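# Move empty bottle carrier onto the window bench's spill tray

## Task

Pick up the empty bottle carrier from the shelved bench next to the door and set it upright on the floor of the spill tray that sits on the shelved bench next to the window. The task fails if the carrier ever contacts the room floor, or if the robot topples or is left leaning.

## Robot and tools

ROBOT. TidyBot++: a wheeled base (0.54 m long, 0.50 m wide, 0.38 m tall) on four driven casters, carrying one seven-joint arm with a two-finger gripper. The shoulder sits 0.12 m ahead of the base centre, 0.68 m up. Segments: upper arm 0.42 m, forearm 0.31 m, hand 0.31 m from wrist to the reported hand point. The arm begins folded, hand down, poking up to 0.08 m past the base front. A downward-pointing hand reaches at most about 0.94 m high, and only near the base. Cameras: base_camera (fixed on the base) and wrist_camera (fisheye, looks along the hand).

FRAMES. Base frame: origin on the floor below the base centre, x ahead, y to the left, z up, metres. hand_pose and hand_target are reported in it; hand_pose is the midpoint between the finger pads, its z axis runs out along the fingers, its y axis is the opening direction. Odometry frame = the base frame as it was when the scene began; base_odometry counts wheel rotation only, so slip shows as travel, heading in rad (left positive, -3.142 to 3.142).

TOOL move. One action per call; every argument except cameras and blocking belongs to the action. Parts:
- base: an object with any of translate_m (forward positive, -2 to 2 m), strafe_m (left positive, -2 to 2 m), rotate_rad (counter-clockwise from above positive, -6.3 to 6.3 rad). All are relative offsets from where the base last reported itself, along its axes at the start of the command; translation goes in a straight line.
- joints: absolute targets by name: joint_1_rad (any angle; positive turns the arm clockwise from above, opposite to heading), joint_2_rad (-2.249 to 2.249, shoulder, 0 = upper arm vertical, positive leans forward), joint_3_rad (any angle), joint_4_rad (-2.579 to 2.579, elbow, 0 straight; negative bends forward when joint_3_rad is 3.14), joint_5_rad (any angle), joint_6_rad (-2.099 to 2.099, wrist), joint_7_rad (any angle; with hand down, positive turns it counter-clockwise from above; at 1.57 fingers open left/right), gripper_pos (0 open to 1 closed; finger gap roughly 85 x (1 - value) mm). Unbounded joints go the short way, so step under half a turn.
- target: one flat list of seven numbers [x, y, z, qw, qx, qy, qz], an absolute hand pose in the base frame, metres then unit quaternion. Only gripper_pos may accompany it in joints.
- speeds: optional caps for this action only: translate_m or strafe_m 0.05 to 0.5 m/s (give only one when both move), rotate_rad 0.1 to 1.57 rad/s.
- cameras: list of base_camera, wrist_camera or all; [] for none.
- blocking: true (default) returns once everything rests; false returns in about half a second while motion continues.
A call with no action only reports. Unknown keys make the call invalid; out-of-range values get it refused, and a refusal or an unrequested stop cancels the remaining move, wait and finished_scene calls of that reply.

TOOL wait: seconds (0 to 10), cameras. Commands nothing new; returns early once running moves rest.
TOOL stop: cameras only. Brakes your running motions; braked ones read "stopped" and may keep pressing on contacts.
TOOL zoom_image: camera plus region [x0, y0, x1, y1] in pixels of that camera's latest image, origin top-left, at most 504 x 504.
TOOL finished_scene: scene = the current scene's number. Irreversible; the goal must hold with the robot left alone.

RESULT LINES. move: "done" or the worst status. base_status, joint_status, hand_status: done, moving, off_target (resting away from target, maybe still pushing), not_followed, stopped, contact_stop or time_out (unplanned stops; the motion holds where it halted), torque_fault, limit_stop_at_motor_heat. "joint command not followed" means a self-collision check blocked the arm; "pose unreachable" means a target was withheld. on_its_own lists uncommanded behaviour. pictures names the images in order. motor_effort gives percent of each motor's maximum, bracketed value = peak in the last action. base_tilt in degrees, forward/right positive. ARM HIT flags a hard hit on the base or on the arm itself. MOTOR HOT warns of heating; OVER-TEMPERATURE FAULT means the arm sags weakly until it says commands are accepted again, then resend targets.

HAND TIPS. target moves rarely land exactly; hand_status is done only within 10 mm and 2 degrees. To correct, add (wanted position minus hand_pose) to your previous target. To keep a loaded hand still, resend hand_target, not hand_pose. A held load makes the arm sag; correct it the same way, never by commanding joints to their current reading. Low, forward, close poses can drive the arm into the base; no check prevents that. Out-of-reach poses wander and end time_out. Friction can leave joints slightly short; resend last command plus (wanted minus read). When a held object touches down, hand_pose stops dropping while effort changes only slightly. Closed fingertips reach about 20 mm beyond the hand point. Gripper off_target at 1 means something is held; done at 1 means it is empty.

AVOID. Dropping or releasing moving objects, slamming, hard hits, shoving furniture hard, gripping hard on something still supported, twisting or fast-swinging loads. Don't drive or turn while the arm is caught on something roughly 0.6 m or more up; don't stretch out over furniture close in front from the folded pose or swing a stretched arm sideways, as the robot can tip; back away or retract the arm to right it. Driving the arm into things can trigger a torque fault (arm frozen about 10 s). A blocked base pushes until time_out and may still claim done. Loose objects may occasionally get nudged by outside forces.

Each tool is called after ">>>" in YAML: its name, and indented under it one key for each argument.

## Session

>>> move:
  joints: {"joint_6_rad": 0.45}

Scene clock: 1.93 s.
move: done
base_odometry: x=+0.000 y=+0.000 heading=+0.000
base_tilt: forward=-0.3 right=-0.3
base_status: not commanded
joint_positions: joint_1_rad=-0.023 joint_2_rad=-0.367 joint_3_rad=+3.115 joint_4_rad=-2.507 joint_5_rad=+0.008 joint_6_rad=+0.403 joint_7_rad=+1.608 gripper_pos=+0.000
joint_status: all done
motor_effort: joint_1_rad=-2(2) joint_2_rad=-7(7) joint_3_rad=+1(1) joint_4_rad=+20(21) joint_5_rad=+0(2) joint_6_rad=+9(9) joint_7_rad=+1(1)
hand_pose: x=+0.5389 y=+0.0243 z=+0.8536 quat_wxyz=(+0.001, +0.762, +0.040, +0.646) (m; base frame)
hand_target: x=+0.5405 y=+0.0246 z=+0.8667 quat_wxyz=(+0.001, +0.748, +0.039, +0.663) (m; base frame)
hand_status: not commanded
pictures: base_camera, wrist_camera
camera_calibration:
wrist_camera: T_world_to_cam=[[0.0276786, -0.999361, 0.0226333, -0.0155529], [-0.155435, -0.0266694, -0.987486, 0.985709], [0.987458, 0.0238142, -0.156074, -0.264082], [0, 0, 0, 1]] pos_world=[0.414414, 0.0170342, 0.93251]

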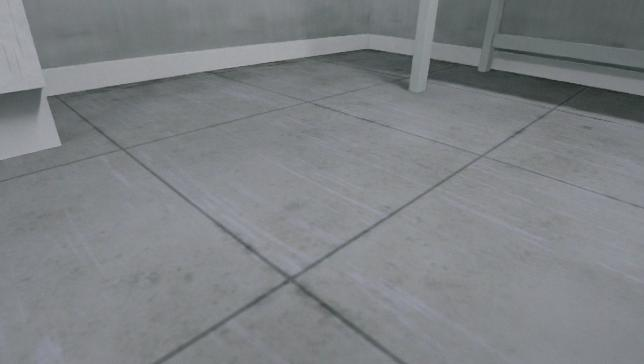

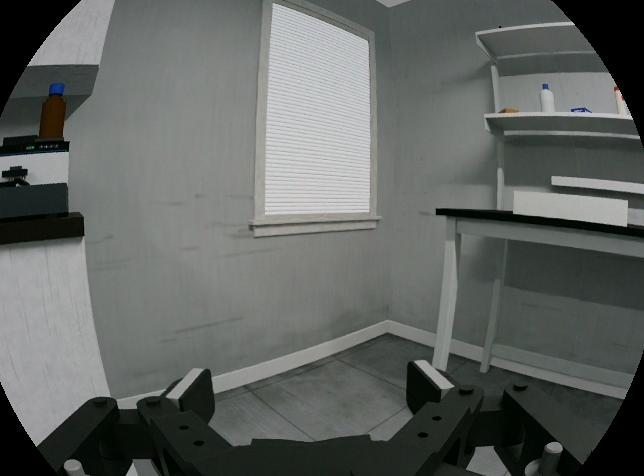

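>>> move:
  base: {"rotate_rad": -0.75}

>>> move:
  base: {"rotate_rad": -3.1}

Scene clock: 7.33 s.
move: done
base_odometry: x=+0.000 y=+0.000 heading=-0.749
base_tilt: forward=-0.3 right=-0.3
base_status: done
joint_positions: joint_1_rad=-0.023 joint_2_rad=-0.367 joint_3_rad=+3.116 joint_4_rad=-2.507 joint_5_rad=+0.008 joint_6_rad=+0.404 joint_7_rad=+1.608 gripper_pos=+0.000
joint_status: not commanded
motor_effort: joint_1_rad=-2(3) joint_2_rad=-6(7) joint_3_rad=+1(2) joint_4_rad=+20(21) joint_5_rad=+0(1) joint_6_rad=+9(9) joint_7_rad=+1(1)
hand_pose: x=+0.5390 y=+0.0235 z=+0.8540 quat_wxyz=(+0.002, +0.762, +0.039, +0.646) (m; base frame)
hand_target: x=+0.5405 y=+0.0246 z=+0.8667 quat_wxyz=(+0.001, +0.748, +0.039, +0.663) (m; base frame)
hand_status: not commanded
pictures: base_camera, wrist_camera
camera_calibration:
wrist_camera: T_world_to_cam=[[0.0261568, -0.999414, 0.0220682, -0.0149798], [-0.154406, -0.02585, -0.987669, 0.985636], [0.987661, 0.0224268, -0.154992, -0.26512], [0, 0, 0, 1]] pos_world=[0.414429, 0.0164534, 0.932721]

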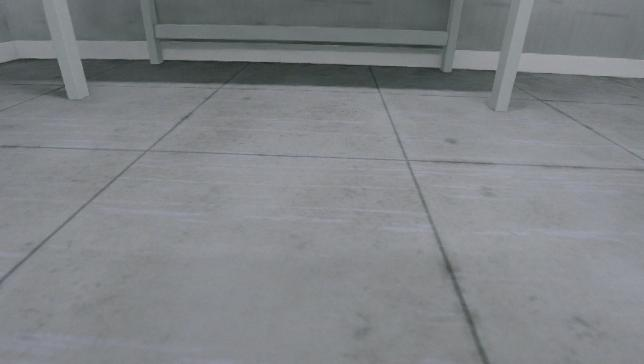

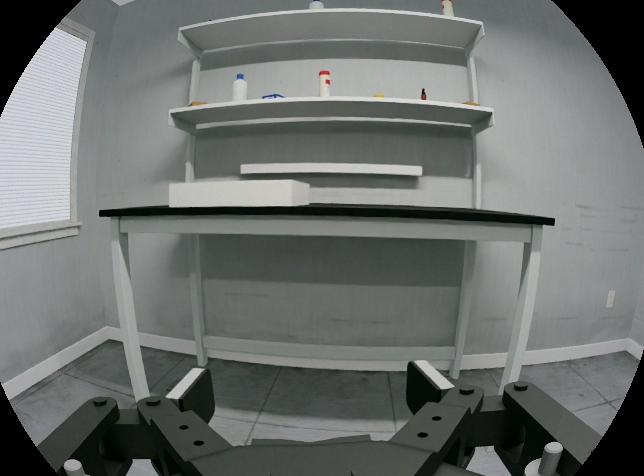

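Scene clock: 10.60 s.
move: done
base_odometry: x=+0.000 y=+0.000 heading=+2.436
base_tilt: forward=-0.3 right=-0.3
base_status: done
joint_positions: joint_1_rad=-0.023 joint_2_rad=-0.367 joint_3_rad=+3.116 joint_4_rad=-2.507 joint_5_rad=+0.008 joint_6_rad=+0.404 joint_7_rad=+1.608 gripper_pos=+0.000
joint_status: not commanded
motor_effort: joint_1_rad=-2(3) joint_2_rad=-6(8) joint_3_rad=+0(3) joint_4_rad=+20(21) joint_5_rad=+0(1) joint_6_rad=+9(10) joint_7_rad=+1(2)
hand_pose: x=+0.5390 y=+0.0237 z=+0.8540 quat_wxyz=(+0.002, +0.762, +0.039, +0.646) (m; base frame)
hand_target: x=+0.5405 y=+0.0246 z=+0.8667 quat_wxyz=(+0.001, +0.748, +0.039, +0.663) (m; base frame)
hand_status: not commanded
pictures: base_camera, wrist_camera
camera_calibration:
wrist_camera: T_world_to_cam=[[0.0265422, -0.999401, 0.0222038, -0.0151177], [-0.154333, -0.0260421, -0.987676, 0.985624], [0.987662, 0.0227883, -0.154932, -0.265172], [0, 0, 0, 1]] pos_world=[0.414416, 0.0166019, 0.932729]

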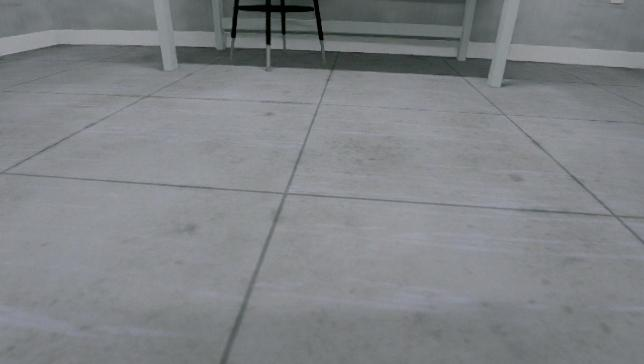

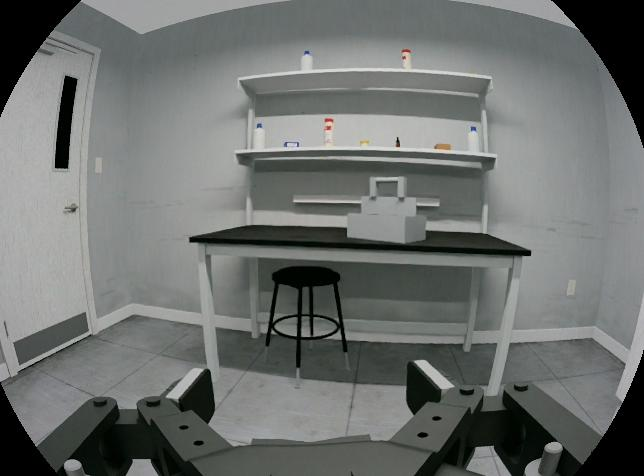

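>>> zoom_image:
  camera: "wrist_camera"
  region: [320, 160, 450, 260]

Scaled by 3.877.

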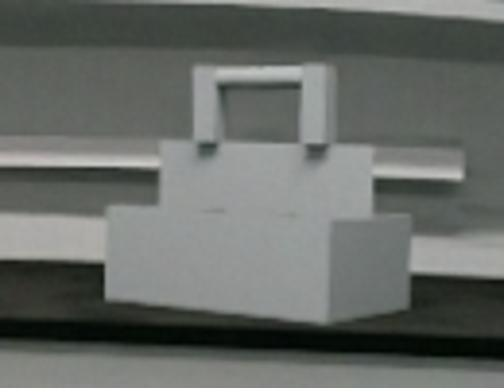

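>>> move:
  base: {"translate_m": 1.15, "strafe_m": 0.33, "rotate_rad": -0.576}
  joints: {"joint_1_rad": 0, "joint_2_rad": 0.281, "joint_3_rad": 3.1416, "joint_4_rad": -1.496, "joint_5_rad": 0, "joint_6_rad": 0.165, "joint_7_rad": -0.01, "gripper_pos": 0.35}

>>> zoom_image:
  camera: "wrist_camera"
  region: [260, 130, 600, 450]

Scene clock: 49.17 s.
move: done
base_odometry: x=-1.089 y=+0.495 heading=+1.859
base_tilt: forward=-0.3 right=-0.3
base_status: done
joint_positions: joint_1_rad=-0.011 joint_2_rad=+0.272 joint_3_rad=+3.131 joint_4_rad=-1.511 joint_5_rad=+0.008 joint_6_rad=+0.215 joint_7_rad=+0.067 gripper_pos=+0.350
joint_status: all done
motor_effort: joint_1_rad=-1(3) joint_2_rad=-31(33) joint_3_rad=-1(3) joint_4_rad=+23(24) joint_5_rad=+0(1) joint_6_rad=+9(10) joint_7_rad=+1(2)
hand_pose: x=+0.8502 y=+0.0162 z=+1.0222 quat_wxyz=(-0.488, +0.522, -0.475, +0.513) (m; base frame)
hand_target: x=+0.8544 y=+0.0013 z=+1.0089 quat_wxyz=(-0.492, +0.508, -0.513, +0.487) (m; base frame)
hand_status: not commanded
pictures: base_camera, wrist_camera
camera_calibration:
wrist_camera: T_world_to_cam=[[-0.0212902, -0.0370381, -0.999087, 1.03439], [-0.0137784, 0.99923, -0.0367498, 0.0913974], [0.999678, 0.0129834, -0.0217841, -0.692473], [0, 0, 0, 1]] pos_world=[0.715532, -0.0440243, 1.02172]

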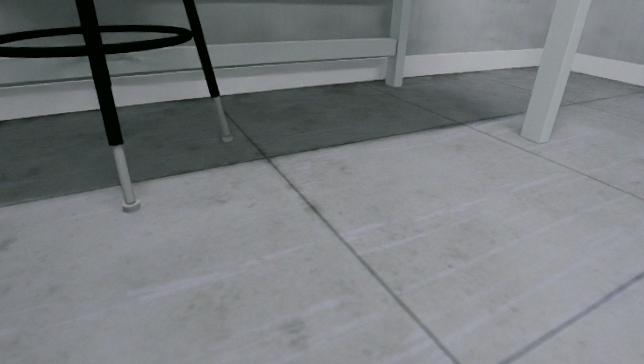

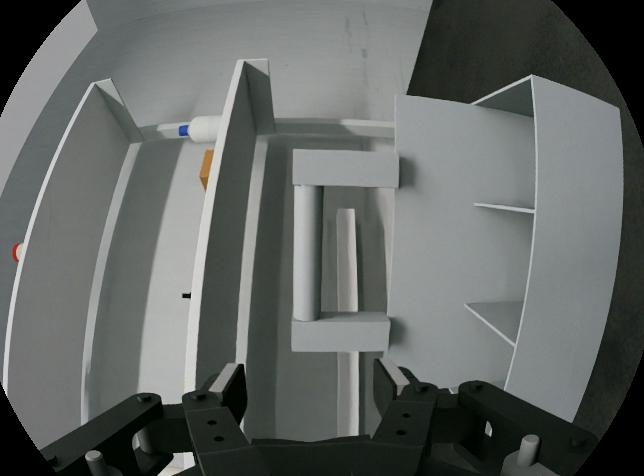

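Scaled by 1.482.

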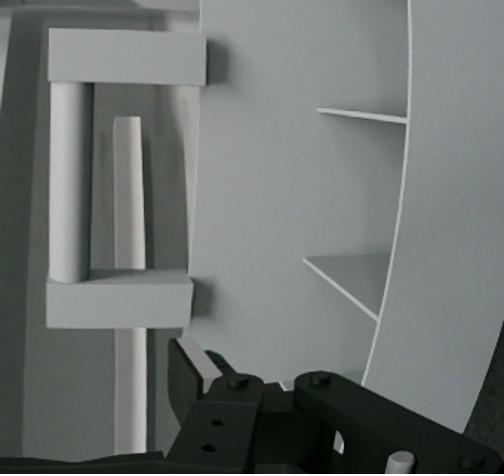

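>>> move:
  base: {"translate_m": 0.07, "strafe_m": -0.053}
  joints: {"joint_6_rad": 0.15}
  cameras: ["wrist_camera"]

Scene clock: 58.00 s.
move: done
base_odometry: x=-1.059 y=+0.578 heading=+1.859
base_tilt: forward=-0.3 right=-0.3
base_status: done
joint_positions: joint_1_rad=-0.003 joint_2_rad=+0.279 joint_3_rad=+3.138 joint_4_rad=-1.508 joint_5_rad=+0.008 joint_6_rad=+0.197 joint_7_rad=+0.066 gripper_pos=+0.350
joint_status: all done
motor_effort: joint_1_rad=-2(3) joint_2_rad=-31(35) joint_3_rad=+0(3) joint_4_rad=+22(24) joint_5_rad=+0(1) joint_6_rad=+9(10) joint_7_rad=+0(1)
hand_pose: x=+0.8530 y=+0.0068 z=+1.0129 quat_wxyz=(-0.479, +0.525, -0.484, +0.511) (m; base frame)
hand_target: x=+0.8542 y=+0.0013 z=+1.0042 quat_wxyz=(-0.488, +0.511, -0.516, +0.483) (m; base frame)
hand_status: not commanded
pictures: wrist_camera
camera_calibration:
wrist_camera: T_world_to_cam=[[-0.0444375, -0.0381169, -0.998285, 1.04373], [-0.000909123, 0.999273, -0.0381142, 0.0908989], [0.999012, -0.000786134, -0.0444398, -0.671746], [0, 0, 0, 1]] pos_world=[0.717546, -0.0515772, 1.01555]

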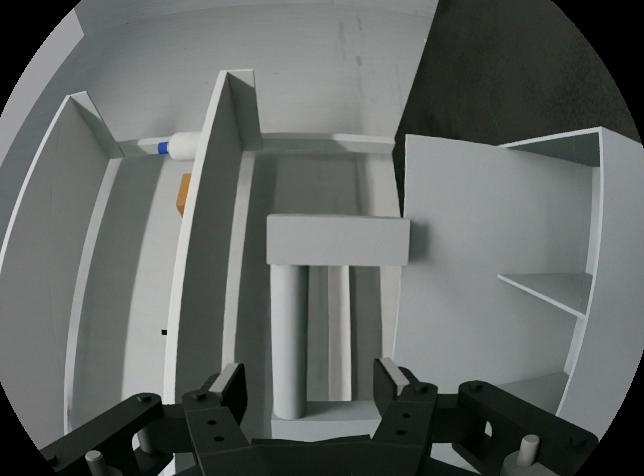

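>>> move:
  base: {"translate_m": 0.101}
  speeds: {"translate_m": 0.12}
  joints: {"joint_4_rad": -1.485, "joint_6_rad": 0.165}
  cameras: ["wrist_camera"]

Scene clock: 65.93 s.
move: done
base_odometry: x=-1.087 y=+0.675 heading=+1.859
base_tilt: forward=-0.3 right=-0.3
base_status: done
joint_positions: joint_1_rad=-0.003 joint_2_rad=+0.281 joint_3_rad=+3.138 joint_4_rad=-1.498 joint_5_rad=+0.008 joint_6_rad=+0.197 joint_7_rad=+0.066 gripper_pos=+0.350
joint_status: all done
motor_effort: joint_1_rad=-1(2) joint_2_rad=-32(35) joint_3_rad=-1(2) joint_4_rad=+22(24) joint_5_rad=-1(1) joint_6_rad=+9(10) joint_7_rad=+1(2)
hand_pose: x=+0.8543 y=+0.0068 z=+1.0177 quat_wxyz=(-0.481, +0.523, -0.482, +0.513) (m; base frame)
hand_target: x=+0.8552 y=+0.0013 z=+1.0157 quat_wxyz=(-0.495, +0.505, -0.510, +0.490) (m; base frame)
hand_status: not commanded
pictures: wrist_camera
camera_calibration:
wrist_camera: T_world_to_cam=[[-0.0362559, -0.0379339, -0.998622, 1.042], [-0.000497792, 0.99928, -0.0379408, 0.0906187], [0.999342, -0.000878474, -0.0362487, -0.68143], [0, 0, 0, 1]] pos_world=[0.718806, -0.0516249, 1.0193]

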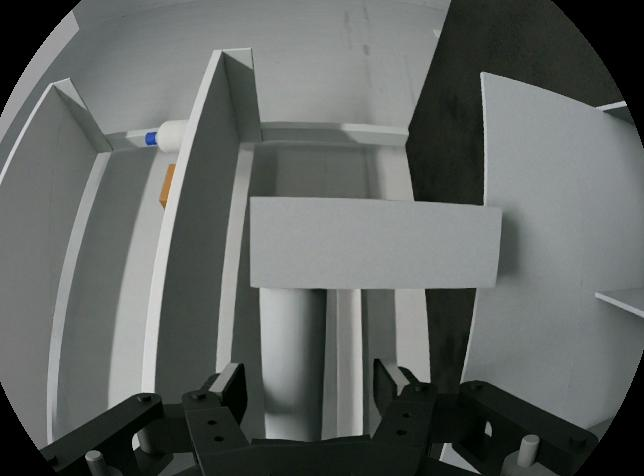

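>>> move:
  joints: {"joint_4_rad": -1.472, "joint_6_rad": 0.185, "gripper_pos": 0.62}
  cameras: ["wrist_camera"]

Scene clock: 75.00 s.
move: done
base_odometry: x=-1.087 y=+0.675 heading=+1.859
base_tilt: forward=-0.3 right=-0.3
base_status: not commanded
joint_positions: joint_1_rad=-0.003 joint_2_rad=+0.281 joint_3_rad=+3.138 joint_4_rad=-1.485 joint_5_rad=+0.008 joint_6_rad=+0.197 joint_7_rad=+0.066 gripper_pos=+0.620
joint_status: all done
motor_effort: joint_1_rad=-1(2) joint_2_rad=-32(33) joint_3_rad=+0(1) joint_4_rad=+23(24) joint_5_rad=+0(1) joint_6_rad=+9(10) joint_7_rad=+0(1)
hand_pose: x=+0.8552 y=+0.0068 z=+1.0259 quat_wxyz=(-0.484, +0.520, -0.479, +0.516) (m; base frame)
hand_target: x=+0.8561 y=+0.0013 z=+1.0300 quat_wxyz=(-0.503, +0.497, -0.502, +0.498) (m; base frame)
hand_status: not commanded
pictures: wrist_camera
camera_calibration:
wrist_camera: T_world_to_cam=[[-0.0231362, -0.0377788, -0.999018, 1.03934], [0.0000141182, 0.999286, -0.0377892, 0.0903372], [0.999732, -0.000888402, -0.0231191, -0.695783], [0, 0, 0, 1]] pos_world=[0.719641, -0.0516258, 1.02565]

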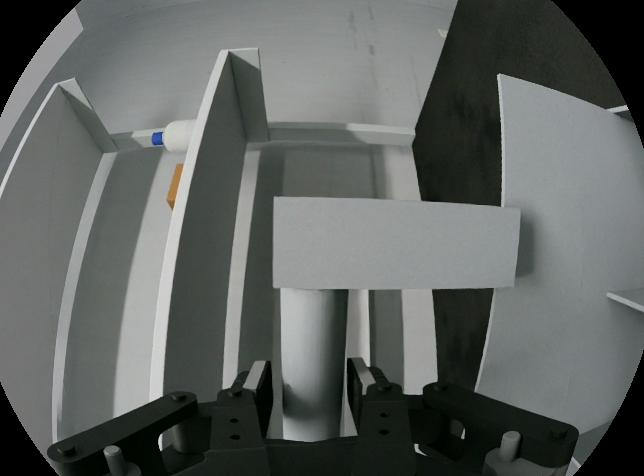

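>>> move:
  base: {"translate_m": -0.018}
  speeds: {"translate_m": 0.1}
  cameras: ["wrist_camera"]

Scene clock: 82.23 s.
move: done
base_odometry: x=-1.082 y=+0.657 heading=+1.859
base_tilt: forward=-0.3 right=-0.3
base_status: done
joint_positions: joint_1_rad=-0.003 joint_2_rad=+0.278 joint_3_rad=+3.138 joint_4_rad=-1.484 joint_5_rad=+0.008 joint_6_rad=+0.197 joint_7_rad=+0.066 gripper_pos=+0.620
joint_status: not commanded
motor_effort: joint_1_rad=-2(3) joint_2_rad=-31(37) joint_3_rad=-1(2) joint_4_rad=+22(23) joint_5_rad=+0(1) joint_6_rad=+9(10) joint_7_rad=+0(1)
hand_pose: x=+0.8544 y=+0.0068 z=+1.0283 quat_wxyz=(-0.485, +0.519, -0.478, +0.517) (m; base frame)
hand_target: x=+0.8561 y=+0.0013 z=+1.0300 quat_wxyz=(-0.503, +0.497, -0.502, +0.498) (m; base frame)
hand_status: not commanded
pictures: wrist_camera
camera_calibration:
wrist_camera: T_world_to_cam=[[-0.0196717, -0.0377633, -0.999093, 1.03887], [0.000146183, 0.999286, -0.0377735, 0.0903035], [0.999806, -0.00088912, -0.0196522, -0.69855], [0, 0, 0, 1]] pos_world=[0.718838, -0.0516289, 1.02761]

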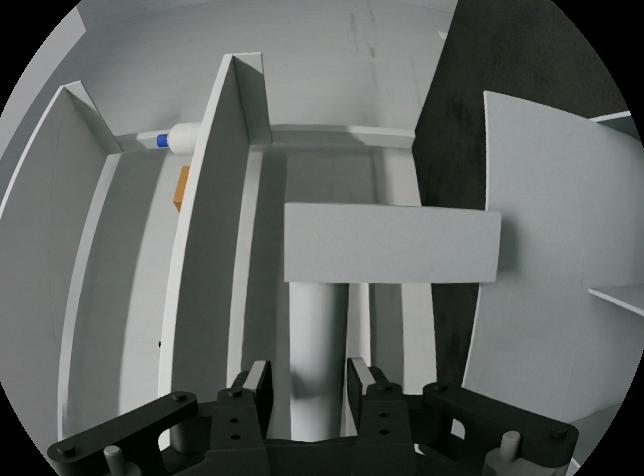

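>>> move:
  joints: {"joint_4_rad": -1.482, "gripper_pos": 0.7}
  cameras: ["wrist_camera"]

>>> move:
  joints: {"gripper_pos": 0.85}
  cameras: ["wrist_camera"]

Scene clock: 87.80 s.
move: done
base_odometry: x=-1.082 y=+0.657 heading=+1.859
base_tilt: forward=-0.3 right=-0.3
base_status: not commanded
joint_positions: joint_1_rad=-0.003 joint_2_rad=+0.282 joint_3_rad=+3.138 joint_4_rad=-1.484 joint_5_rad=+0.008 joint_6_rad=+0.197 joint_7_rad=+0.066 gripper_pos=+0.700
joint_status: all done
motor_effort: joint_1_rad=-1(3) joint_2_rad=-32(35) joint_3_rad=-1(1) joint_4_rad=+23(27) joint_5_rad=-1(1) joint_6_rad=+10(13) joint_7_rad=+1(1)
hand_pose: x=+0.8556 y=+0.0068 z=+1.0255 quat_wxyz=(-0.484, +0.520, -0.479, +0.516) (m; base frame)
hand_target: x=+0.8555 y=+0.0013 z=+1.0238 quat_wxyz=(-0.501, +0.499, -0.504, +0.496) (m; base frame)
hand_status: not commanded
pictures: wrist_camera
camera_calibration:
wrist_camera: T_world_to_cam=[[-0.0237041, -0.0375969, -0.999012, 1.03943], [-0.0000051597, 0.999293, -0.0376074, 0.0901519], [0.999719, -0.000886295, -0.0236875, -0.695582], [0, 0, 0, 1]] pos_world=[0.720026, -0.0516251, 1.02532]

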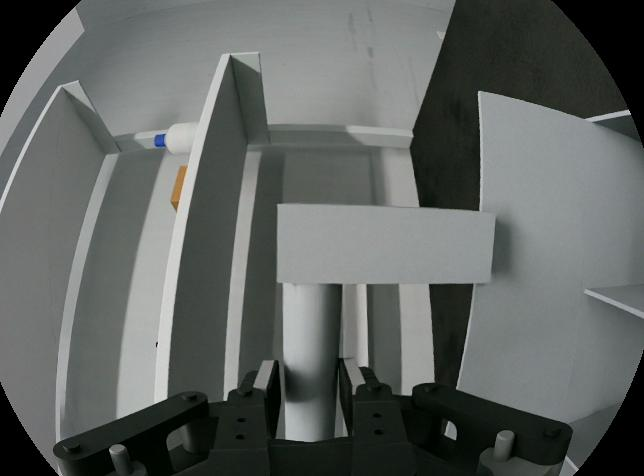

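Scene clock: 88.37 s.
move: off_target
base_odometry: x=-1.082 y=+0.657 heading=+1.859
base_tilt: forward=-0.3 right=-0.3
base_status: not commanded
joint_positions: joint_1_rad=-0.003 joint_2_rad=+0.283 joint_3_rad=+3.138 joint_4_rad=-1.484 joint_5_rad=+0.008 joint_6_rad=+0.197 joint_7_rad=+0.062 gripper_pos=+0.790
joint_status: gripper_pos off_target (ended at +0.790, target +0.850)
motor_effort: joint_1_rad=-2(2) joint_2_rad=-32(37) joint_3_rad=+0(2) joint_4_rad=+22(26) joint_5_rad=+1(2) joint_6_rad=+10(13) joint_7_rad=+2(2)
hand_pose: x=+0.8560 y=+0.0068 z=+1.0246 quat_wxyz=(-0.485, +0.519, -0.480, +0.515) (m; base frame)
hand_target: x=+0.8555 y=+0.0013 z=+1.0238 quat_wxyz=(-0.501, +0.499, -0.504, +0.496) (m; base frame)
hand_status: not commanded
pictures: wrist_camera
camera_calibration:
wrist_camera: T_world_to_cam=[[-0.0249388, -0.0340732, -0.999108, 1.03968], [-0.0000528535, 0.999419, -0.0340825, 0.0865453], [0.999689, -0.000797171, -0.0249261, -0.694734], [0, 0, 0, 1]] pos_world=[0.720451, -0.0516235, 1.02439]

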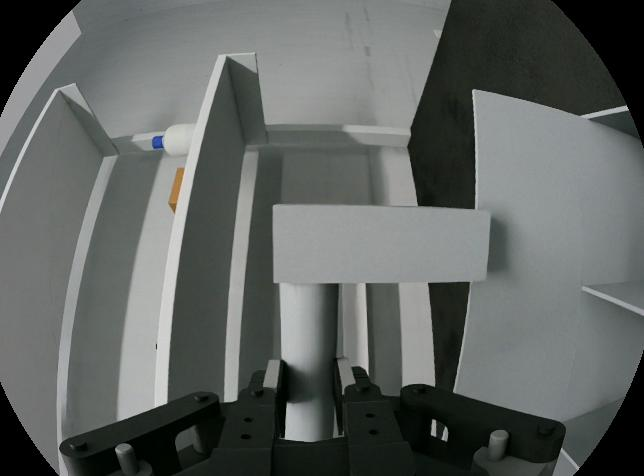

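>>> move:
  joints: {"joint_2_rad": 0.265, "joint_4_rad": -1.31, "joint_6_rad": -0.01, "gripper_pos": 1}
  cameras: ["wrist_camera"]

Scene clock: 93.73 s.
move: done
base_odometry: x=-1.082 y=+0.657 heading=+1.859
base_tilt: forward=-0.3 right=-0.3
base_status: not commanded
joint_positions: joint_1_rad=-0.003 joint_2_rad=+0.273 joint_3_rad=+3.138 joint_4_rad=-1.318 joint_5_rad=+0.008 joint_6_rad=+0.043 joint_7_rad=+0.061 gripper_pos=+0.999
joint_status: all done
motor_effort: joint_1_rad=-2(3) joint_2_rad=-32(37) joint_3_rad=-2(2) joint_4_rad=+22(26) joint_5_rad=+0(1) joint_6_rad=+10(12) joint_7_rad=+1(2)
hand_pose: x=+0.8579 y=+0.0063 z=+1.0875 quat_wxyz=(-0.490, +0.513, -0.475, +0.521) (m; base frame)
hand_target: x=+0.8548 y=+0.0013 z=+1.0821 quat_wxyz=(-0.499, +0.501, -0.506, +0.494) (m; base frame)
hand_status: not commanded
pictures: wrist_camera
camera_calibration:
wrist_camera: T_world_to_cam=[[-0.00319164, -0.0326859, -0.999461, 1.08429], [0.00199593, 0.999463, -0.0326924, 0.0858728], [0.999993, -0.0020992, -0.00312469, -0.719023], [0, 0, 0, 1]] pos_world=[0.722307, -0.0518949, 1.08427]

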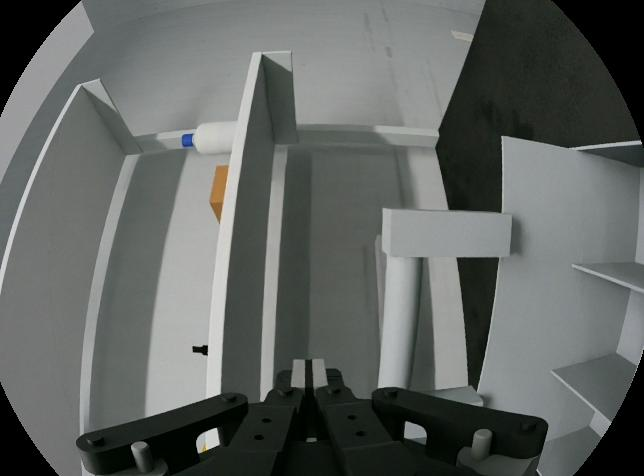

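>>> move:
  base: {"translate_m": -0.12}
  speeds: {"translate_m": 0.2}
  cameras: ["wrist_camera"]

>>> move:
  joints: {"joint_2_rad": 0.275, "joint_4_rad": -1.48, "joint_6_rad": 0.17, "gripper_pos": 0.35}
  cameras: ["wrist_camera"]

Scene clock: 107.63 s.
move: done
base_odometry: x=-1.048 y=+0.542 heading=+1.859
base_tilt: forward=-0.3 right=-0.3
base_status: done
joint_positions: joint_1_rad=-0.003 joint_2_rad=+0.271 joint_3_rad=+3.138 joint_4_rad=-1.318 joint_5_rad=+0.008 joint_6_rad=+0.039 joint_7_rad=+0.061 gripper_pos=+0.999
joint_status: not commanded
motor_effort: joint_1_rad=-2(3) joint_2_rad=-32(36) joint_3_rad=-1(2) joint_4_rad=+23(24) joint_5_rad=+0(1) joint_6_rad=+9(10) joint_7_rad=+1(1)
hand_pose: x=+0.8570 y=+0.0063 z=+1.0879 quat_wxyz=(-0.489, +0.513, -0.476, +0.520) (m; base frame)
hand_target: x=+0.8548 y=+0.0013 z=+1.0821 quat_wxyz=(-0.499, +0.501, -0.506, +0.494) (m; base frame)
hand_status: not commanded
pictures: wrist_camera
camera_calibration:
wrist_camera: T_world_to_cam=[[-0.00497722, -0.0327072, -0.999453, 1.0862], [0.00199676, 0.999463, -0.0327175, 0.0859476], [0.999986, -0.00215851, -0.00490924, -0.716218], [0, 0, 0, 1]] pos_world=[0.721442, -0.0519207, 1.08491]

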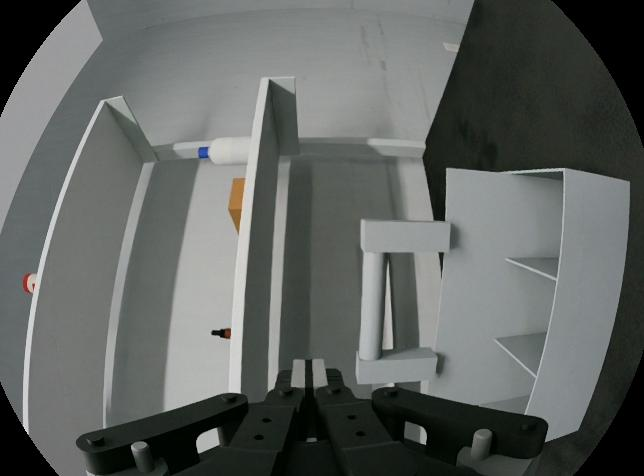

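Scene clock: 108.73 s.
move: done
base_odometry: x=-1.048 y=+0.542 heading=+1.859
base_tilt: forward=-0.3 right=-0.3
base_status: not commanded
joint_positions: joint_1_rad=-0.003 joint_2_rad=+0.272 joint_3_rad=+3.138 joint_4_rad=-1.456 joint_5_rad=+0.008 joint_6_rad=+0.122 joint_7_rad=+0.061 gripper_pos=+0.350
joint_status: all done
motor_effort: joint_1_rad=-2(2) joint_2_rad=-31(34) joint_3_rad=-1(2) joint_4_rad=+23(25) joint_5_rad=-1(1) joint_6_rad=+9(10) joint_7_rad=+1(1)
hand_pose: x=+0.8534 y=+0.0065 z=+1.0270 quat_wxyz=(-0.476, +0.528, -0.489, +0.506) (m; base frame)
hand_target: x=+0.8536 y=+0.0013 z=+1.0247 quat_wxyz=(-0.499, +0.501, -0.506, +0.494) (m; base frame)
hand_status: not commanded
pictures: wrist_camera
camera_calibration:
wrist_camera: T_world_to_cam=[[-0.0604489, -0.0330008, -0.997626, 1.07078], [-0.000590059, 0.999454, -0.0330256, 0.0862311], [0.998171, -0.0014077, -0.0604354, -0.654337], [0, 0, 0, 1]] pos_world=[0.717919, -0.0517685, 1.03154]

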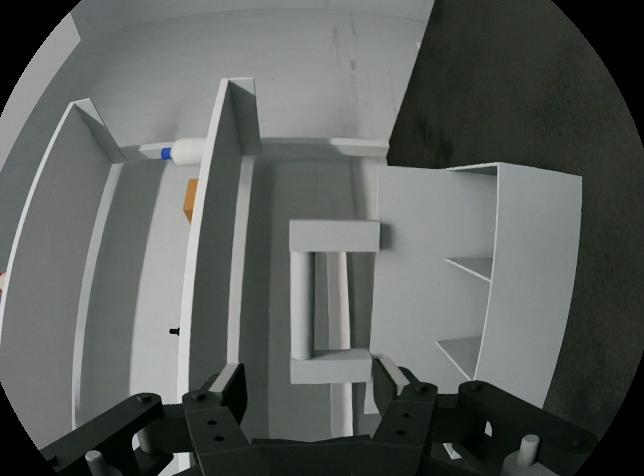

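>>> move:
  base: {"translate_m": 0.12}
  speeds: {"translate_m": 0.2}
  joints: {"joint_2_rad": 0.28, "joint_4_rad": -1.495, "joint_6_rad": 0.225}
  cameras: ["wrist_camera"]

Scene clock: 120.97 s.
move: done
base_odometry: x=-1.082 y=+0.657 heading=+1.858
base_tilt: forward=-0.3 right=-0.3
base_status: done
joint_positions: joint_1_rad=-0.003 joint_2_rad=+0.278 joint_3_rad=+3.138 joint_4_rad=-1.471 joint_5_rad=+0.008 joint_6_rad=+0.186 joint_7_rad=+0.061 gripper_pos=+0.350
joint_status: all done
motor_effort: joint_1_rad=-2(3) joint_2_rad=-32(35) joint_3_rad=-1(2) joint_4_rad=+22(24) joint_5_rad=-1(1) joint_6_rad=+9(10) joint_7_rad=+1(2)
hand_pose: x=+0.8551 y=+0.0063 z=+1.0330 quat_wxyz=(-0.486, +0.517, -0.479, +0.517) (m; base frame)
hand_target: x=+0.8543 y=+0.0013 z=+1.0289 quat_wxyz=(-0.508, +0.492, -0.497, +0.503) (m; base frame)
hand_status: not commanded
pictures: wrist_camera
camera_calibration:
wrist_camera: T_world_to_cam=[[-0.0179655, -0.0326418, -0.999306, 1.04227], [0.000938482, 0.999466, -0.0326639, 0.0850245], [0.999838, -0.00152465, -0.0179252, -0.700953], [0, 0, 0, 1]] pos_world=[0.719485, -0.0520261, 1.03176]

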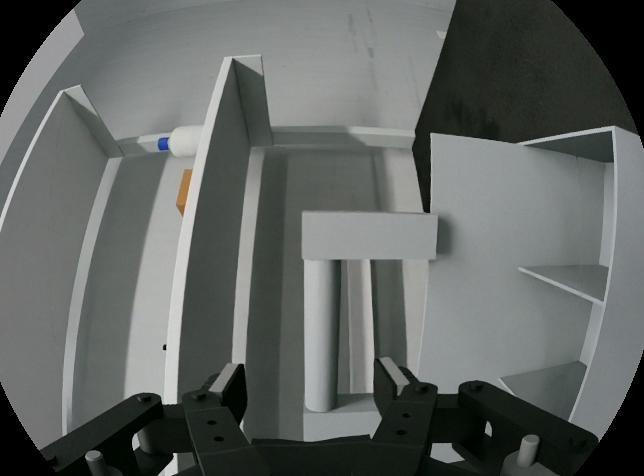

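>>> move:
  joints: {"joint_1_rad":0,"joint_2_rad":0.28,"joint_3_rad":3.1416,"joint_4_rad":-1.51,"joint_5_rad":0,"joint_6_rad":0.2,"joint_7_rad":-0.01,"gripper_pos":0.35}

>>> move:
  base: {"translate_m":0.06}
  speeds: {"translate_m":0.1}
  cameras: ["wrist_camera"]

Scene clock: 145.40 s.
move: done
base_odometry: x=-1.082 y=+0.657 heading=+1.858
base_tilt: forward=-0.3 right=-0.3
base_status: not commanded
joint_positions: joint_1_rad=-0.003 joint_2_rad=+0.278 joint_3_rad=+3.138 joint_4_rad=-1.484 joint_5_rad=+0.008 joint_6_rad=+0.186 joint_7_rad=+0.061 gripper_pos=+0.350
joint_status: all done
motor_effort: joint_1_rad=-2(2) joint_2_rad=-32(33) joint_3_rad=-1(2) joint_4_rad=+22(23) joint_5_rad=-1(1) joint_6_rad=+9(10) joint_7_rad=+1(1)
hand_pose: x=+0.8543 y=+0.0063 z=+1.0250 quat_wxyz=(-0.483, +0.520, -0.482, +0.513) (m; base frame)
hand_target: x=+0.8534 y=+0.0013 z=+1.0118 quat_wxyz=(-0.498, +0.502, -0.507, +0.493) (m; base frame)
hand_status: not commanded
pictures: base_camera, wrist_camera
camera_calibration:
wrist_camera: T_world_to_cam=[[-0.0308553, -0.0327258, -0.998988, 1.04495], [0.000503334, 0.999463, -0.0327569, 0.0852276], [0.999524, -0.00151355, -0.0308223, -0.686868], [0, 0, 0, 1]] pos_world=[0.71874, -0.0520246, 1.02551]

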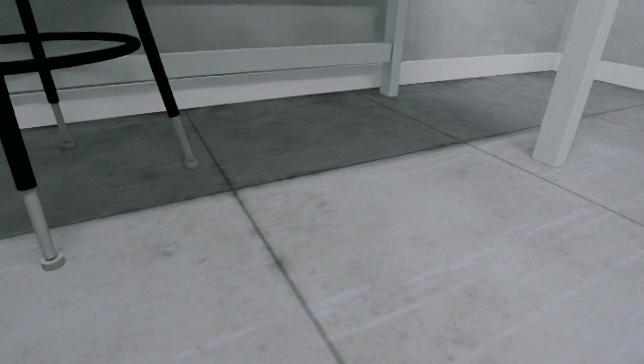

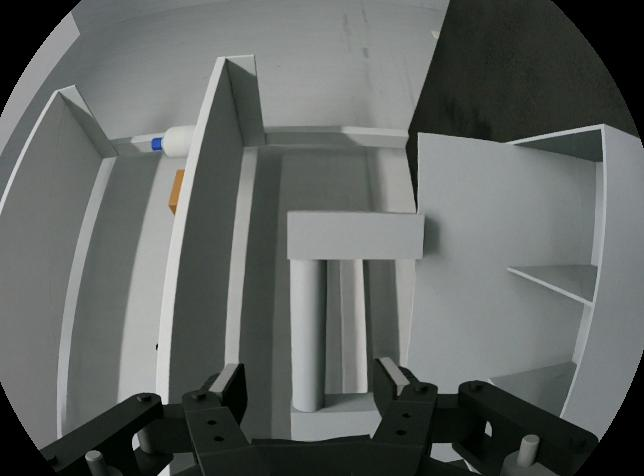

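Scene clock: 146.53 s.
move: done
base_odometry: x=-1.099 y=+0.715 heading=+1.857
base_tilt: forward=-0.3 right=-0.3
base_status: done
joint_positions: joint_1_rad=-0.003 joint_2_rad=+0.280 joint_3_rad=+3.138 joint_4_rad=-1.484 joint_5_rad=+0.008 joint_6_rad=+0.186 joint_7_rad=+0.061 gripper_pos=+0.350
joint_status: not commanded
motor_effort: joint_1_rad=-1(3) joint_2_rad=-33(35) joint_3_rad=-1(2) joint_4_rad=+22(23) joint_5_rad=+0(1) joint_6_rad=+9(10) joint_7_rad=+1(1)
hand_pose: x=+0.8551 y=+0.0063 z=+1.0231 quat_wxyz=(-0.483, +0.521, -0.483, +0.513) (m; base frame)
hand_target: x=+0.8534 y=+0.0013 z=+1.0118 quat_wxyz=(-0.498, +0.502, -0.507, +0.493) (m; base frame)
hand_status: not commanded
pictures: wrist_camera
camera_calibration:
wrist_camera: T_world_to_cam=[[-0.0334974, -0.0327342, -0.998903, 1.04522], [0.000416501, 0.999463, -0.0327665, 0.0852456], [0.999439, -0.00151364, -0.0334658, -0.684983], [0, 0, 0, 1]] pos_world=[0.719575, -0.0520221, 1.02395]

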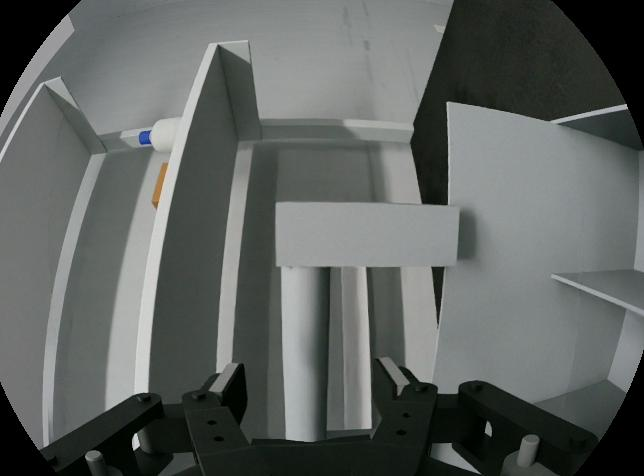

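>>> move:
  base: {"translate_m":0.04}
  speeds: {"translate_m":0.08}
  cameras: ["wrist_camera"]

Scene clock: 151.53 s.
move: done
base_odometry: x=-1.110 y=+0.754 heading=+1.856
base_tilt: forward=-0.3 right=-0.3
base_status: done
joint_positions: joint_1_rad=-0.003 joint_2_rad=+0.281 joint_3_rad=+3.138 joint_4_rad=-1.484 joint_5_rad=+0.008 joint_6_rad=+0.186 joint_7_rad=+0.061 gripper_pos=+0.350
joint_status: not commanded
motor_effort: joint_1_rad=-2(2) joint_2_rad=-32(35) joint_3_rad=-1(2) joint_4_rad=+22(24) joint_5_rad=+0(1) joint_6_rad=+9(10) joint_7_rad=+1(2)
hand_pose: x=+0.8554 y=+0.0063 z=+1.0223 quat_wxyz=(-0.482, +0.521, -0.483, +0.512) (m; base frame)
hand_target: x=+0.8534 y=+0.0013 z=+1.0118 quat_wxyz=(-0.498, +0.502, -0.507, +0.493) (m; base frame)
hand_status: not commanded
pictures: wrist_camera
camera_calibration:
wrist_camera: T_world_to_cam=[[-0.0344955, -0.0327374, -0.998869, 1.04533], [0.000383669, 0.999463, -0.0327701, 0.0852526], [0.999405, -0.00151366, -0.0344644, -0.684262], [0, 0, 0, 1]] pos_world=[0.719881, -0.0520212, 1.02336]

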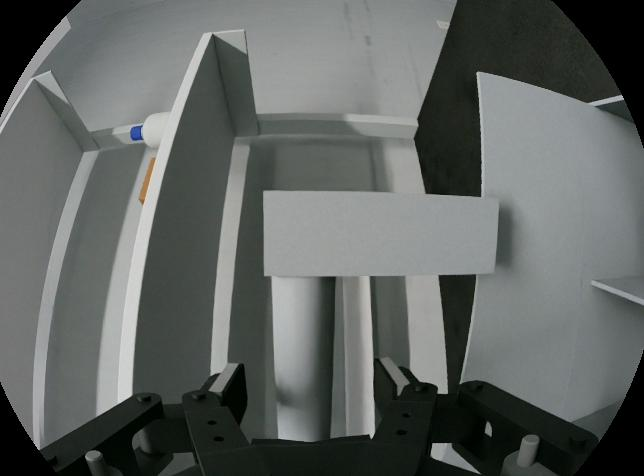

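>>> move:
  joints: {"gripper_pos":0.68}
  cameras: []

>>> move:
  joints: {"gripper_pos":0.85}
  cameras: ["wrist_camera"]

Scene clock: 158.17 s.
move: done
base_odometry: x=-1.110 y=+0.754 heading=+1.856
base_tilt: forward=-0.3 right=-0.3
base_status: not commanded
joint_positions: joint_1_rad=-0.003 joint_2_rad=+0.280 joint_3_rad=+3.138 joint_4_rad=-1.484 joint_5_rad=+0.008 joint_6_rad=+0.186 joint_7_rad=+0.061 gripper_pos=+0.680
joint_status: all done
motor_effort: joint_1_rad=-1(2) joint_2_rad=-31(32) joint_3_rad=+0(1) joint_4_rad=+21(23) joint_5_rad=+1(1) joint_6_rad=+8(10) joint_7_rad=+1(2)
hand_pose: x=+0.8552 y=+0.0063 z=+1.0230 quat_wxyz=(-0.483, +0.521, -0.483, +0.513) (m; base frame)
hand_target: x=+0.8534 y=+0.0013 z=+1.0118 quat_wxyz=(-0.498, +0.502, -0.507, +0.493) (m; base frame)
hand_status: not commanded
pictures: none
No camera images: "cameras" was empty.

Scene clock: 158.77 s.
move: off_target
base_odometry: x=-1.110 y=+0.754 heading=+1.856
base_tilt: forward=-0.3 right=-0.3
base_status: not commanded
joint_positions: joint_1_rad=-0.003 joint_2_rad=+0.279 joint_3_rad=+3.138 joint_4_rad=-1.485 joint_5_rad=+0.008 joint_6_rad=+0.188 joint_7_rad=+0.054 gripper_pos=+0.761
joint_status: gripper_pos off_target (ended at +0.761, target +0.850)
motor_effort: joint_1_rad=-2(2) joint_2_rad=-30(32) joint_3_rad=-1(2) joint_4_rad=+21(23) joint_5_rad=+0(2) joint_6_rad=+8(10) joint_7_rad=+2(3)
hand_pose: x=+0.8545 y=+0.0063 z=+1.0245 quat_wxyz=(-0.485, +0.518, -0.483, +0.512) (m; base frame)
hand_target: x=+0.8534 y=+0.0013 z=+1.0118 quat_wxyz=(-0.498, +0.502, -0.507, +0.493) (m; base frame)
hand_status: not commanded
pictures: wrist_camera
camera_calibration:
wrist_camera: T_world_to_cam=[[-0.0305395, -0.0261477, -0.999191, 1.04432], [0.000530629, 0.999657, -0.0261761, 0.0784379], [0.999533, -0.00132961, -0.0305152, -0.687384], [0, 0, 0, 1]] pos_world=[0.718915, -0.0520183, 1.02456]

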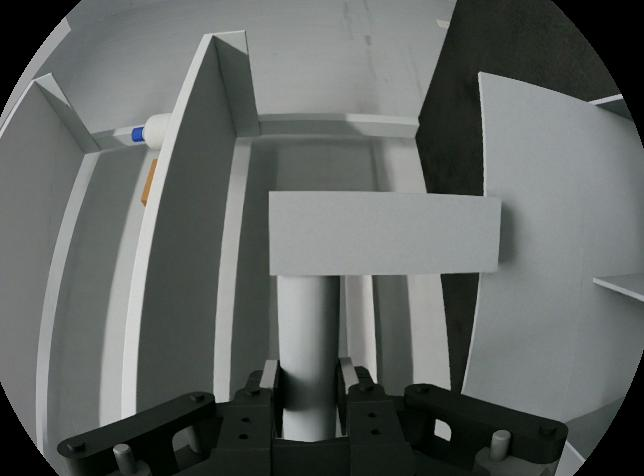

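Good, 0.761.

>>> move:
  joints: {"gripper_pos":1.0}
  cameras: []

>>> move:
  joints: {"joint_1_rad":0,"joint_2_rad":0.27,"joint_3_rad":3.1416,"joint_4_rad":-1.38,"joint_5_rad":0,"joint_6_rad":0.05,"joint_7_rad":-0.01}
  cameras: ["wrist_camera"]

Scene clock: 162.97 s.
move: off_target
base_odometry: x=-1.110 y=+0.754 heading=+1.856
base_tilt: forward=-0.3 right=-0.3
base_status: not commanded
joint_positions: joint_1_rad=-0.003 joint_2_rad=+0.279 joint_3_rad=+3.138 joint_4_rad=-1.485 joint_5_rad=+0.008 joint_6_rad=+0.188 joint_7_rad=+0.054 gripper_pos=+0.761
joint_status: gripper_pos off_target (ended at +0.761, target +1.000)
motor_effort: joint_1_rad=-2(2) joint_2_rad=-30(31) joint_3_rad=-1(1) joint_4_rad=+21(22) joint_5_rad=+1(2) joint_6_rad=+8(9) joint_7_rad=+1(2)
hand_pose: x=+0.8545 y=+0.0063 z=+1.0245 quat_wxyz=(-0.485, +0.518, -0.483, +0.512) (m; base frame)
hand_target: x=+0.8534 y=+0.0013 z=+1.0118 quat_wxyz=(-0.498, +0.502, -0.507, +0.493) (m; base frame)
hand_status: not commanded
pictures: none
No camera images: "cameras" was empty.

Scene clock: 163.97 s.
move: done
base_odometry: x=-1.110 y=+0.754 heading=+1.856
base_tilt: forward=-0.3 right=-0.3
base_status: not commanded
joint_positions: joint_1_rad=-0.003 joint_2_rad=+0.280 joint_3_rad=+3.138 joint_4_rad=-1.415 joint_5_rad=+0.008 joint_6_rad=+0.075 joint_7_rad=+0.054 gripper_pos=+0.761
joint_status: all done
motor_effort: joint_1_rad=-1(3) joint_2_rad=-36(37) joint_3_rad=+0(2) joint_4_rad=+26(27) joint_5_rad=+0(1) joint_6_rad=+13(13) joint_7_rad=+1(2)
hand_pose: x=+0.8580 y=+0.0060 z=+1.0321 quat_wxyz=(-0.474, +0.529, -0.494, +0.501) (m; base frame)
hand_target: x=+0.8558 y=+0.0013 z=+1.0534 quat_wxyz=(-0.495, +0.505, -0.510, +0.490) (m; base frame)
hand_status: not commanded
pictures: wrist_camera
camera_calibration:
wrist_camera: T_world_to_cam=[[-0.0742554, -0.0265304, -0.996886, 1.08715], [0.000270628, 0.999645, -0.0266239, 0.0796012], [0.997239, -0.00224676, -0.0742219, -0.64357], [0, 0, 0, 1]] pos_world=[0.722499, -0.0521764, 1.03812]

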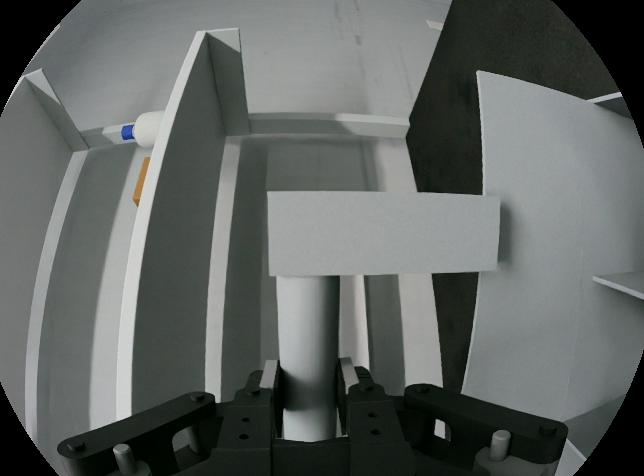

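>>> move:
  joints: {"joint_1_rad":0,"joint_2_rad":0.25,"joint_3_rad":3.1416,"joint_4_rad":-1.22,"joint_5_rad":0,"joint_6_rad":-0.12,"joint_7_rad":-0.01}
  cameras: []

>>> move:
  joints: {"joint_1_rad":0,"joint_2_rad":0.19,"joint_3_rad":3.1416,"joint_4_rad":-0.93,"joint_5_rad":0,"joint_6_rad":-0.42,"joint_7_rad":-0.01}
  cameras: ["wrist_camera"]

Scene clock: 169.47 s.
move: done
base_odometry: x=-1.110 y=+0.754 heading=+1.856
base_tilt: forward=-0.3 right=-0.3
base_status: not commanded
joint_positions: joint_1_rad=-0.003 joint_2_rad=+0.280 joint_3_rad=+3.138 joint_4_rad=-1.250 joint_5_rad=+0.008 joint_6_rad=-0.089 joint_7_rad=+0.054 gripper_pos=+0.761
joint_status: all done
motor_effort: joint_1_rad=-2(2) joint_2_rad=-37(39) joint_3_rad=-1(2) joint_4_rad=+27(28) joint_5_rad=-1(1) joint_6_rad=+12(14) joint_7_rad=+0(2)
hand_pose: x=+0.8601 y=+0.0055 z=+1.0841 quat_wxyz=(-0.474, +0.529, -0.494, +0.501) (m; base frame)
hand_target: x=+0.8471 y=+0.0013 z=+1.1151 quat_wxyz=(-0.498, +0.502, -0.507, +0.493) (m; base frame)
hand_status: not commanded
pictures: none
No camera images: "cameras" was empty.

Scene clock: 171.20 s.
move: done
base_odometry: x=-1.110 y=+0.754 heading=+1.856
base_tilt: forward=-0.3 right=-0.3
base_status: not commanded
joint_positions: joint_1_rad=-0.003 joint_2_rad=+0.220 joint_3_rad=+3.138 joint_4_rad=-0.958 joint_5_rad=+0.008 joint_6_rad=-0.390 joint_7_rad=+0.054 gripper_pos=+0.761
joint_status: all done
motor_effort: joint_1_rad=-2(2) joint_2_rad=-33(40) joint_3_rad=+0(2) joint_4_rad=+26(29) joint_5_rad=-1(1) joint_6_rad=+13(14) joint_7_rad=+0(1)
hand_pose: x=+0.8125 y=+0.0045 z=+1.2136 quat_wxyz=(-0.486, +0.515, -0.483, +0.515) (m; base frame)
hand_target: x=+0.7926 y=+0.0013 z=+1.2415 quat_wxyz=(-0.510, +0.490, -0.495, +0.505) (m; base frame)
hand_status: not commanded
pictures: wrist_camera
camera_calibration:
wrist_camera: T_world_to_cam=[[-0.0228943, -0.0257002, -0.999407, 1.22605], [0.00548163, 0.999651, -0.0258321, 0.0807808], [0.999723, -0.00606978, -0.0227454, -0.649176], [0, 0, 0, 1]] pos_world=[0.676623, -0.0531831, 1.21265]

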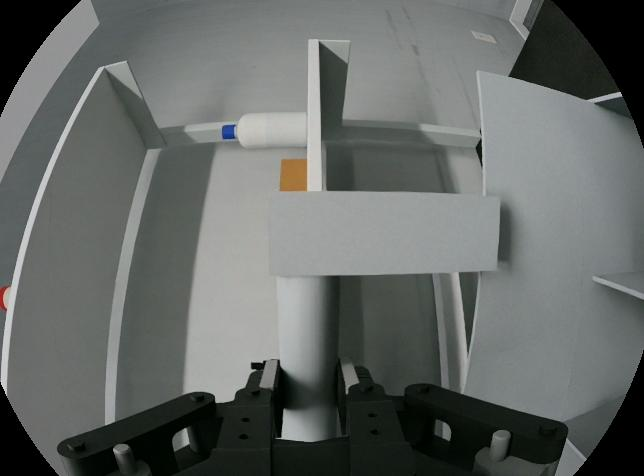

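>>> move:
  base: {"translate_m":-0.85,"strafe_m":-0.3}
  speeds: {"translate_m":0.35}
  cameras: ["wrist_camera"]

>>> move:
  base: {"rotate_rad":-1.0}
  speeds: {"rotate_rad":0.7}

Scene clock: 195.47 s.
move: done
base_odometry: x=-0.583 y=+0.023 heading=+1.857
base_tilt: forward=-0.3 right=-0.3
base_status: done
joint_positions: joint_1_rad=-0.003 joint_2_rad=+0.216 joint_3_rad=+3.138 joint_4_rad=-0.958 joint_5_rad=+0.008 joint_6_rad=-0.395 joint_7_rad=+0.054 gripper_pos=+0.761
joint_status: not commanded
motor_effort: joint_1_rad=-1(3) joint_2_rad=-33(39) joint_3_rad=+0(2) joint_4_rad=+25(27) joint_5_rad=+0(1) joint_6_rad=+13(13) joint_7_rad=+0(2)
hand_pose: x=+0.8103 y=+0.0046 z=+1.2151 quat_wxyz=(-0.486, +0.515, -0.483, +0.515) (m; base frame)
hand_target: x=+0.7926 y=+0.0013 z=+1.2415 quat_wxyz=(-0.510, +0.490, -0.495, +0.505) (m; base frame)
hand_status: not commanded
pictures: wrist_camera
camera_calibration:
wrist_camera: T_world_to_cam=[[-0.023379, -0.0257319, -0.999395, 1.22786], [0.00529446, 0.999651, -0.0258623, 0.0808789], [0.999713, -0.00589589, -0.0232346, -0.64634], [0, 0, 0, 1]] pos_world=[0.674432, -0.0530665, 1.21419]

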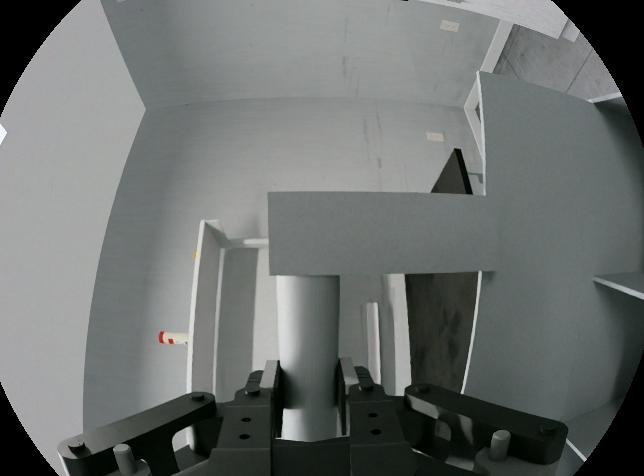

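Scene clock: 197.83 s.
move: done
base_odometry: x=-0.583 y=+0.023 heading=+0.857
base_tilt: forward=-0.3 right=-0.3
base_status: done
joint_positions: joint_1_rad=+0.003 joint_2_rad=+0.216 joint_3_rad=+3.145 joint_4_rad=-0.958 joint_5_rad=+0.008 joint_6_rad=-0.395 joint_7_rad=+0.054 gripper_pos=+0.761
joint_status: not commanded
motor_effort: joint_1_rad=-2(6) joint_2_rad=-33(36) joint_3_rad=+0(4) joint_4_rad=+26(26) joint_5_rad=+0(2) joint_6_rad=+13(13) joint_7_rad=+1(1)
hand_pose: x=+0.8104 y=-0.0037 z=+1.2151 quat_wxyz=(-0.482, +0.513, -0.486, +0.518) (m; base frame)
hand_target: x=+0.7926 y=+0.0013 z=+1.2415 quat_wxyz=(-0.510, +0.490, -0.495, +0.505) (m; base frame)
hand_status: not commanded
pictures: base_camera, wrist_camera
camera_calibration:
wrist_camera: T_world_to_cam=[[-0.0237251, -0.0269071, -0.999356, 1.22786], [0.0184406, 0.999456, -0.0273476, 0.0803258], [0.999548, -0.0190775, -0.023216, -0.646413], [0, 0, 0, 1]] pos_world=[0.673771, -0.059576, 1.21426]

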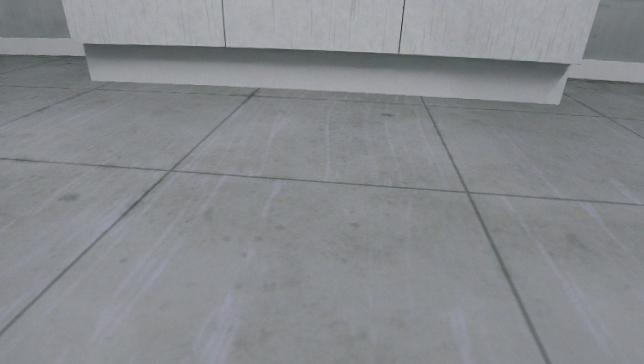

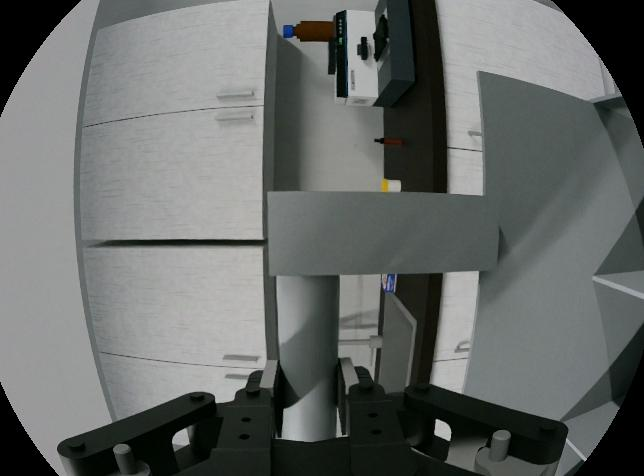

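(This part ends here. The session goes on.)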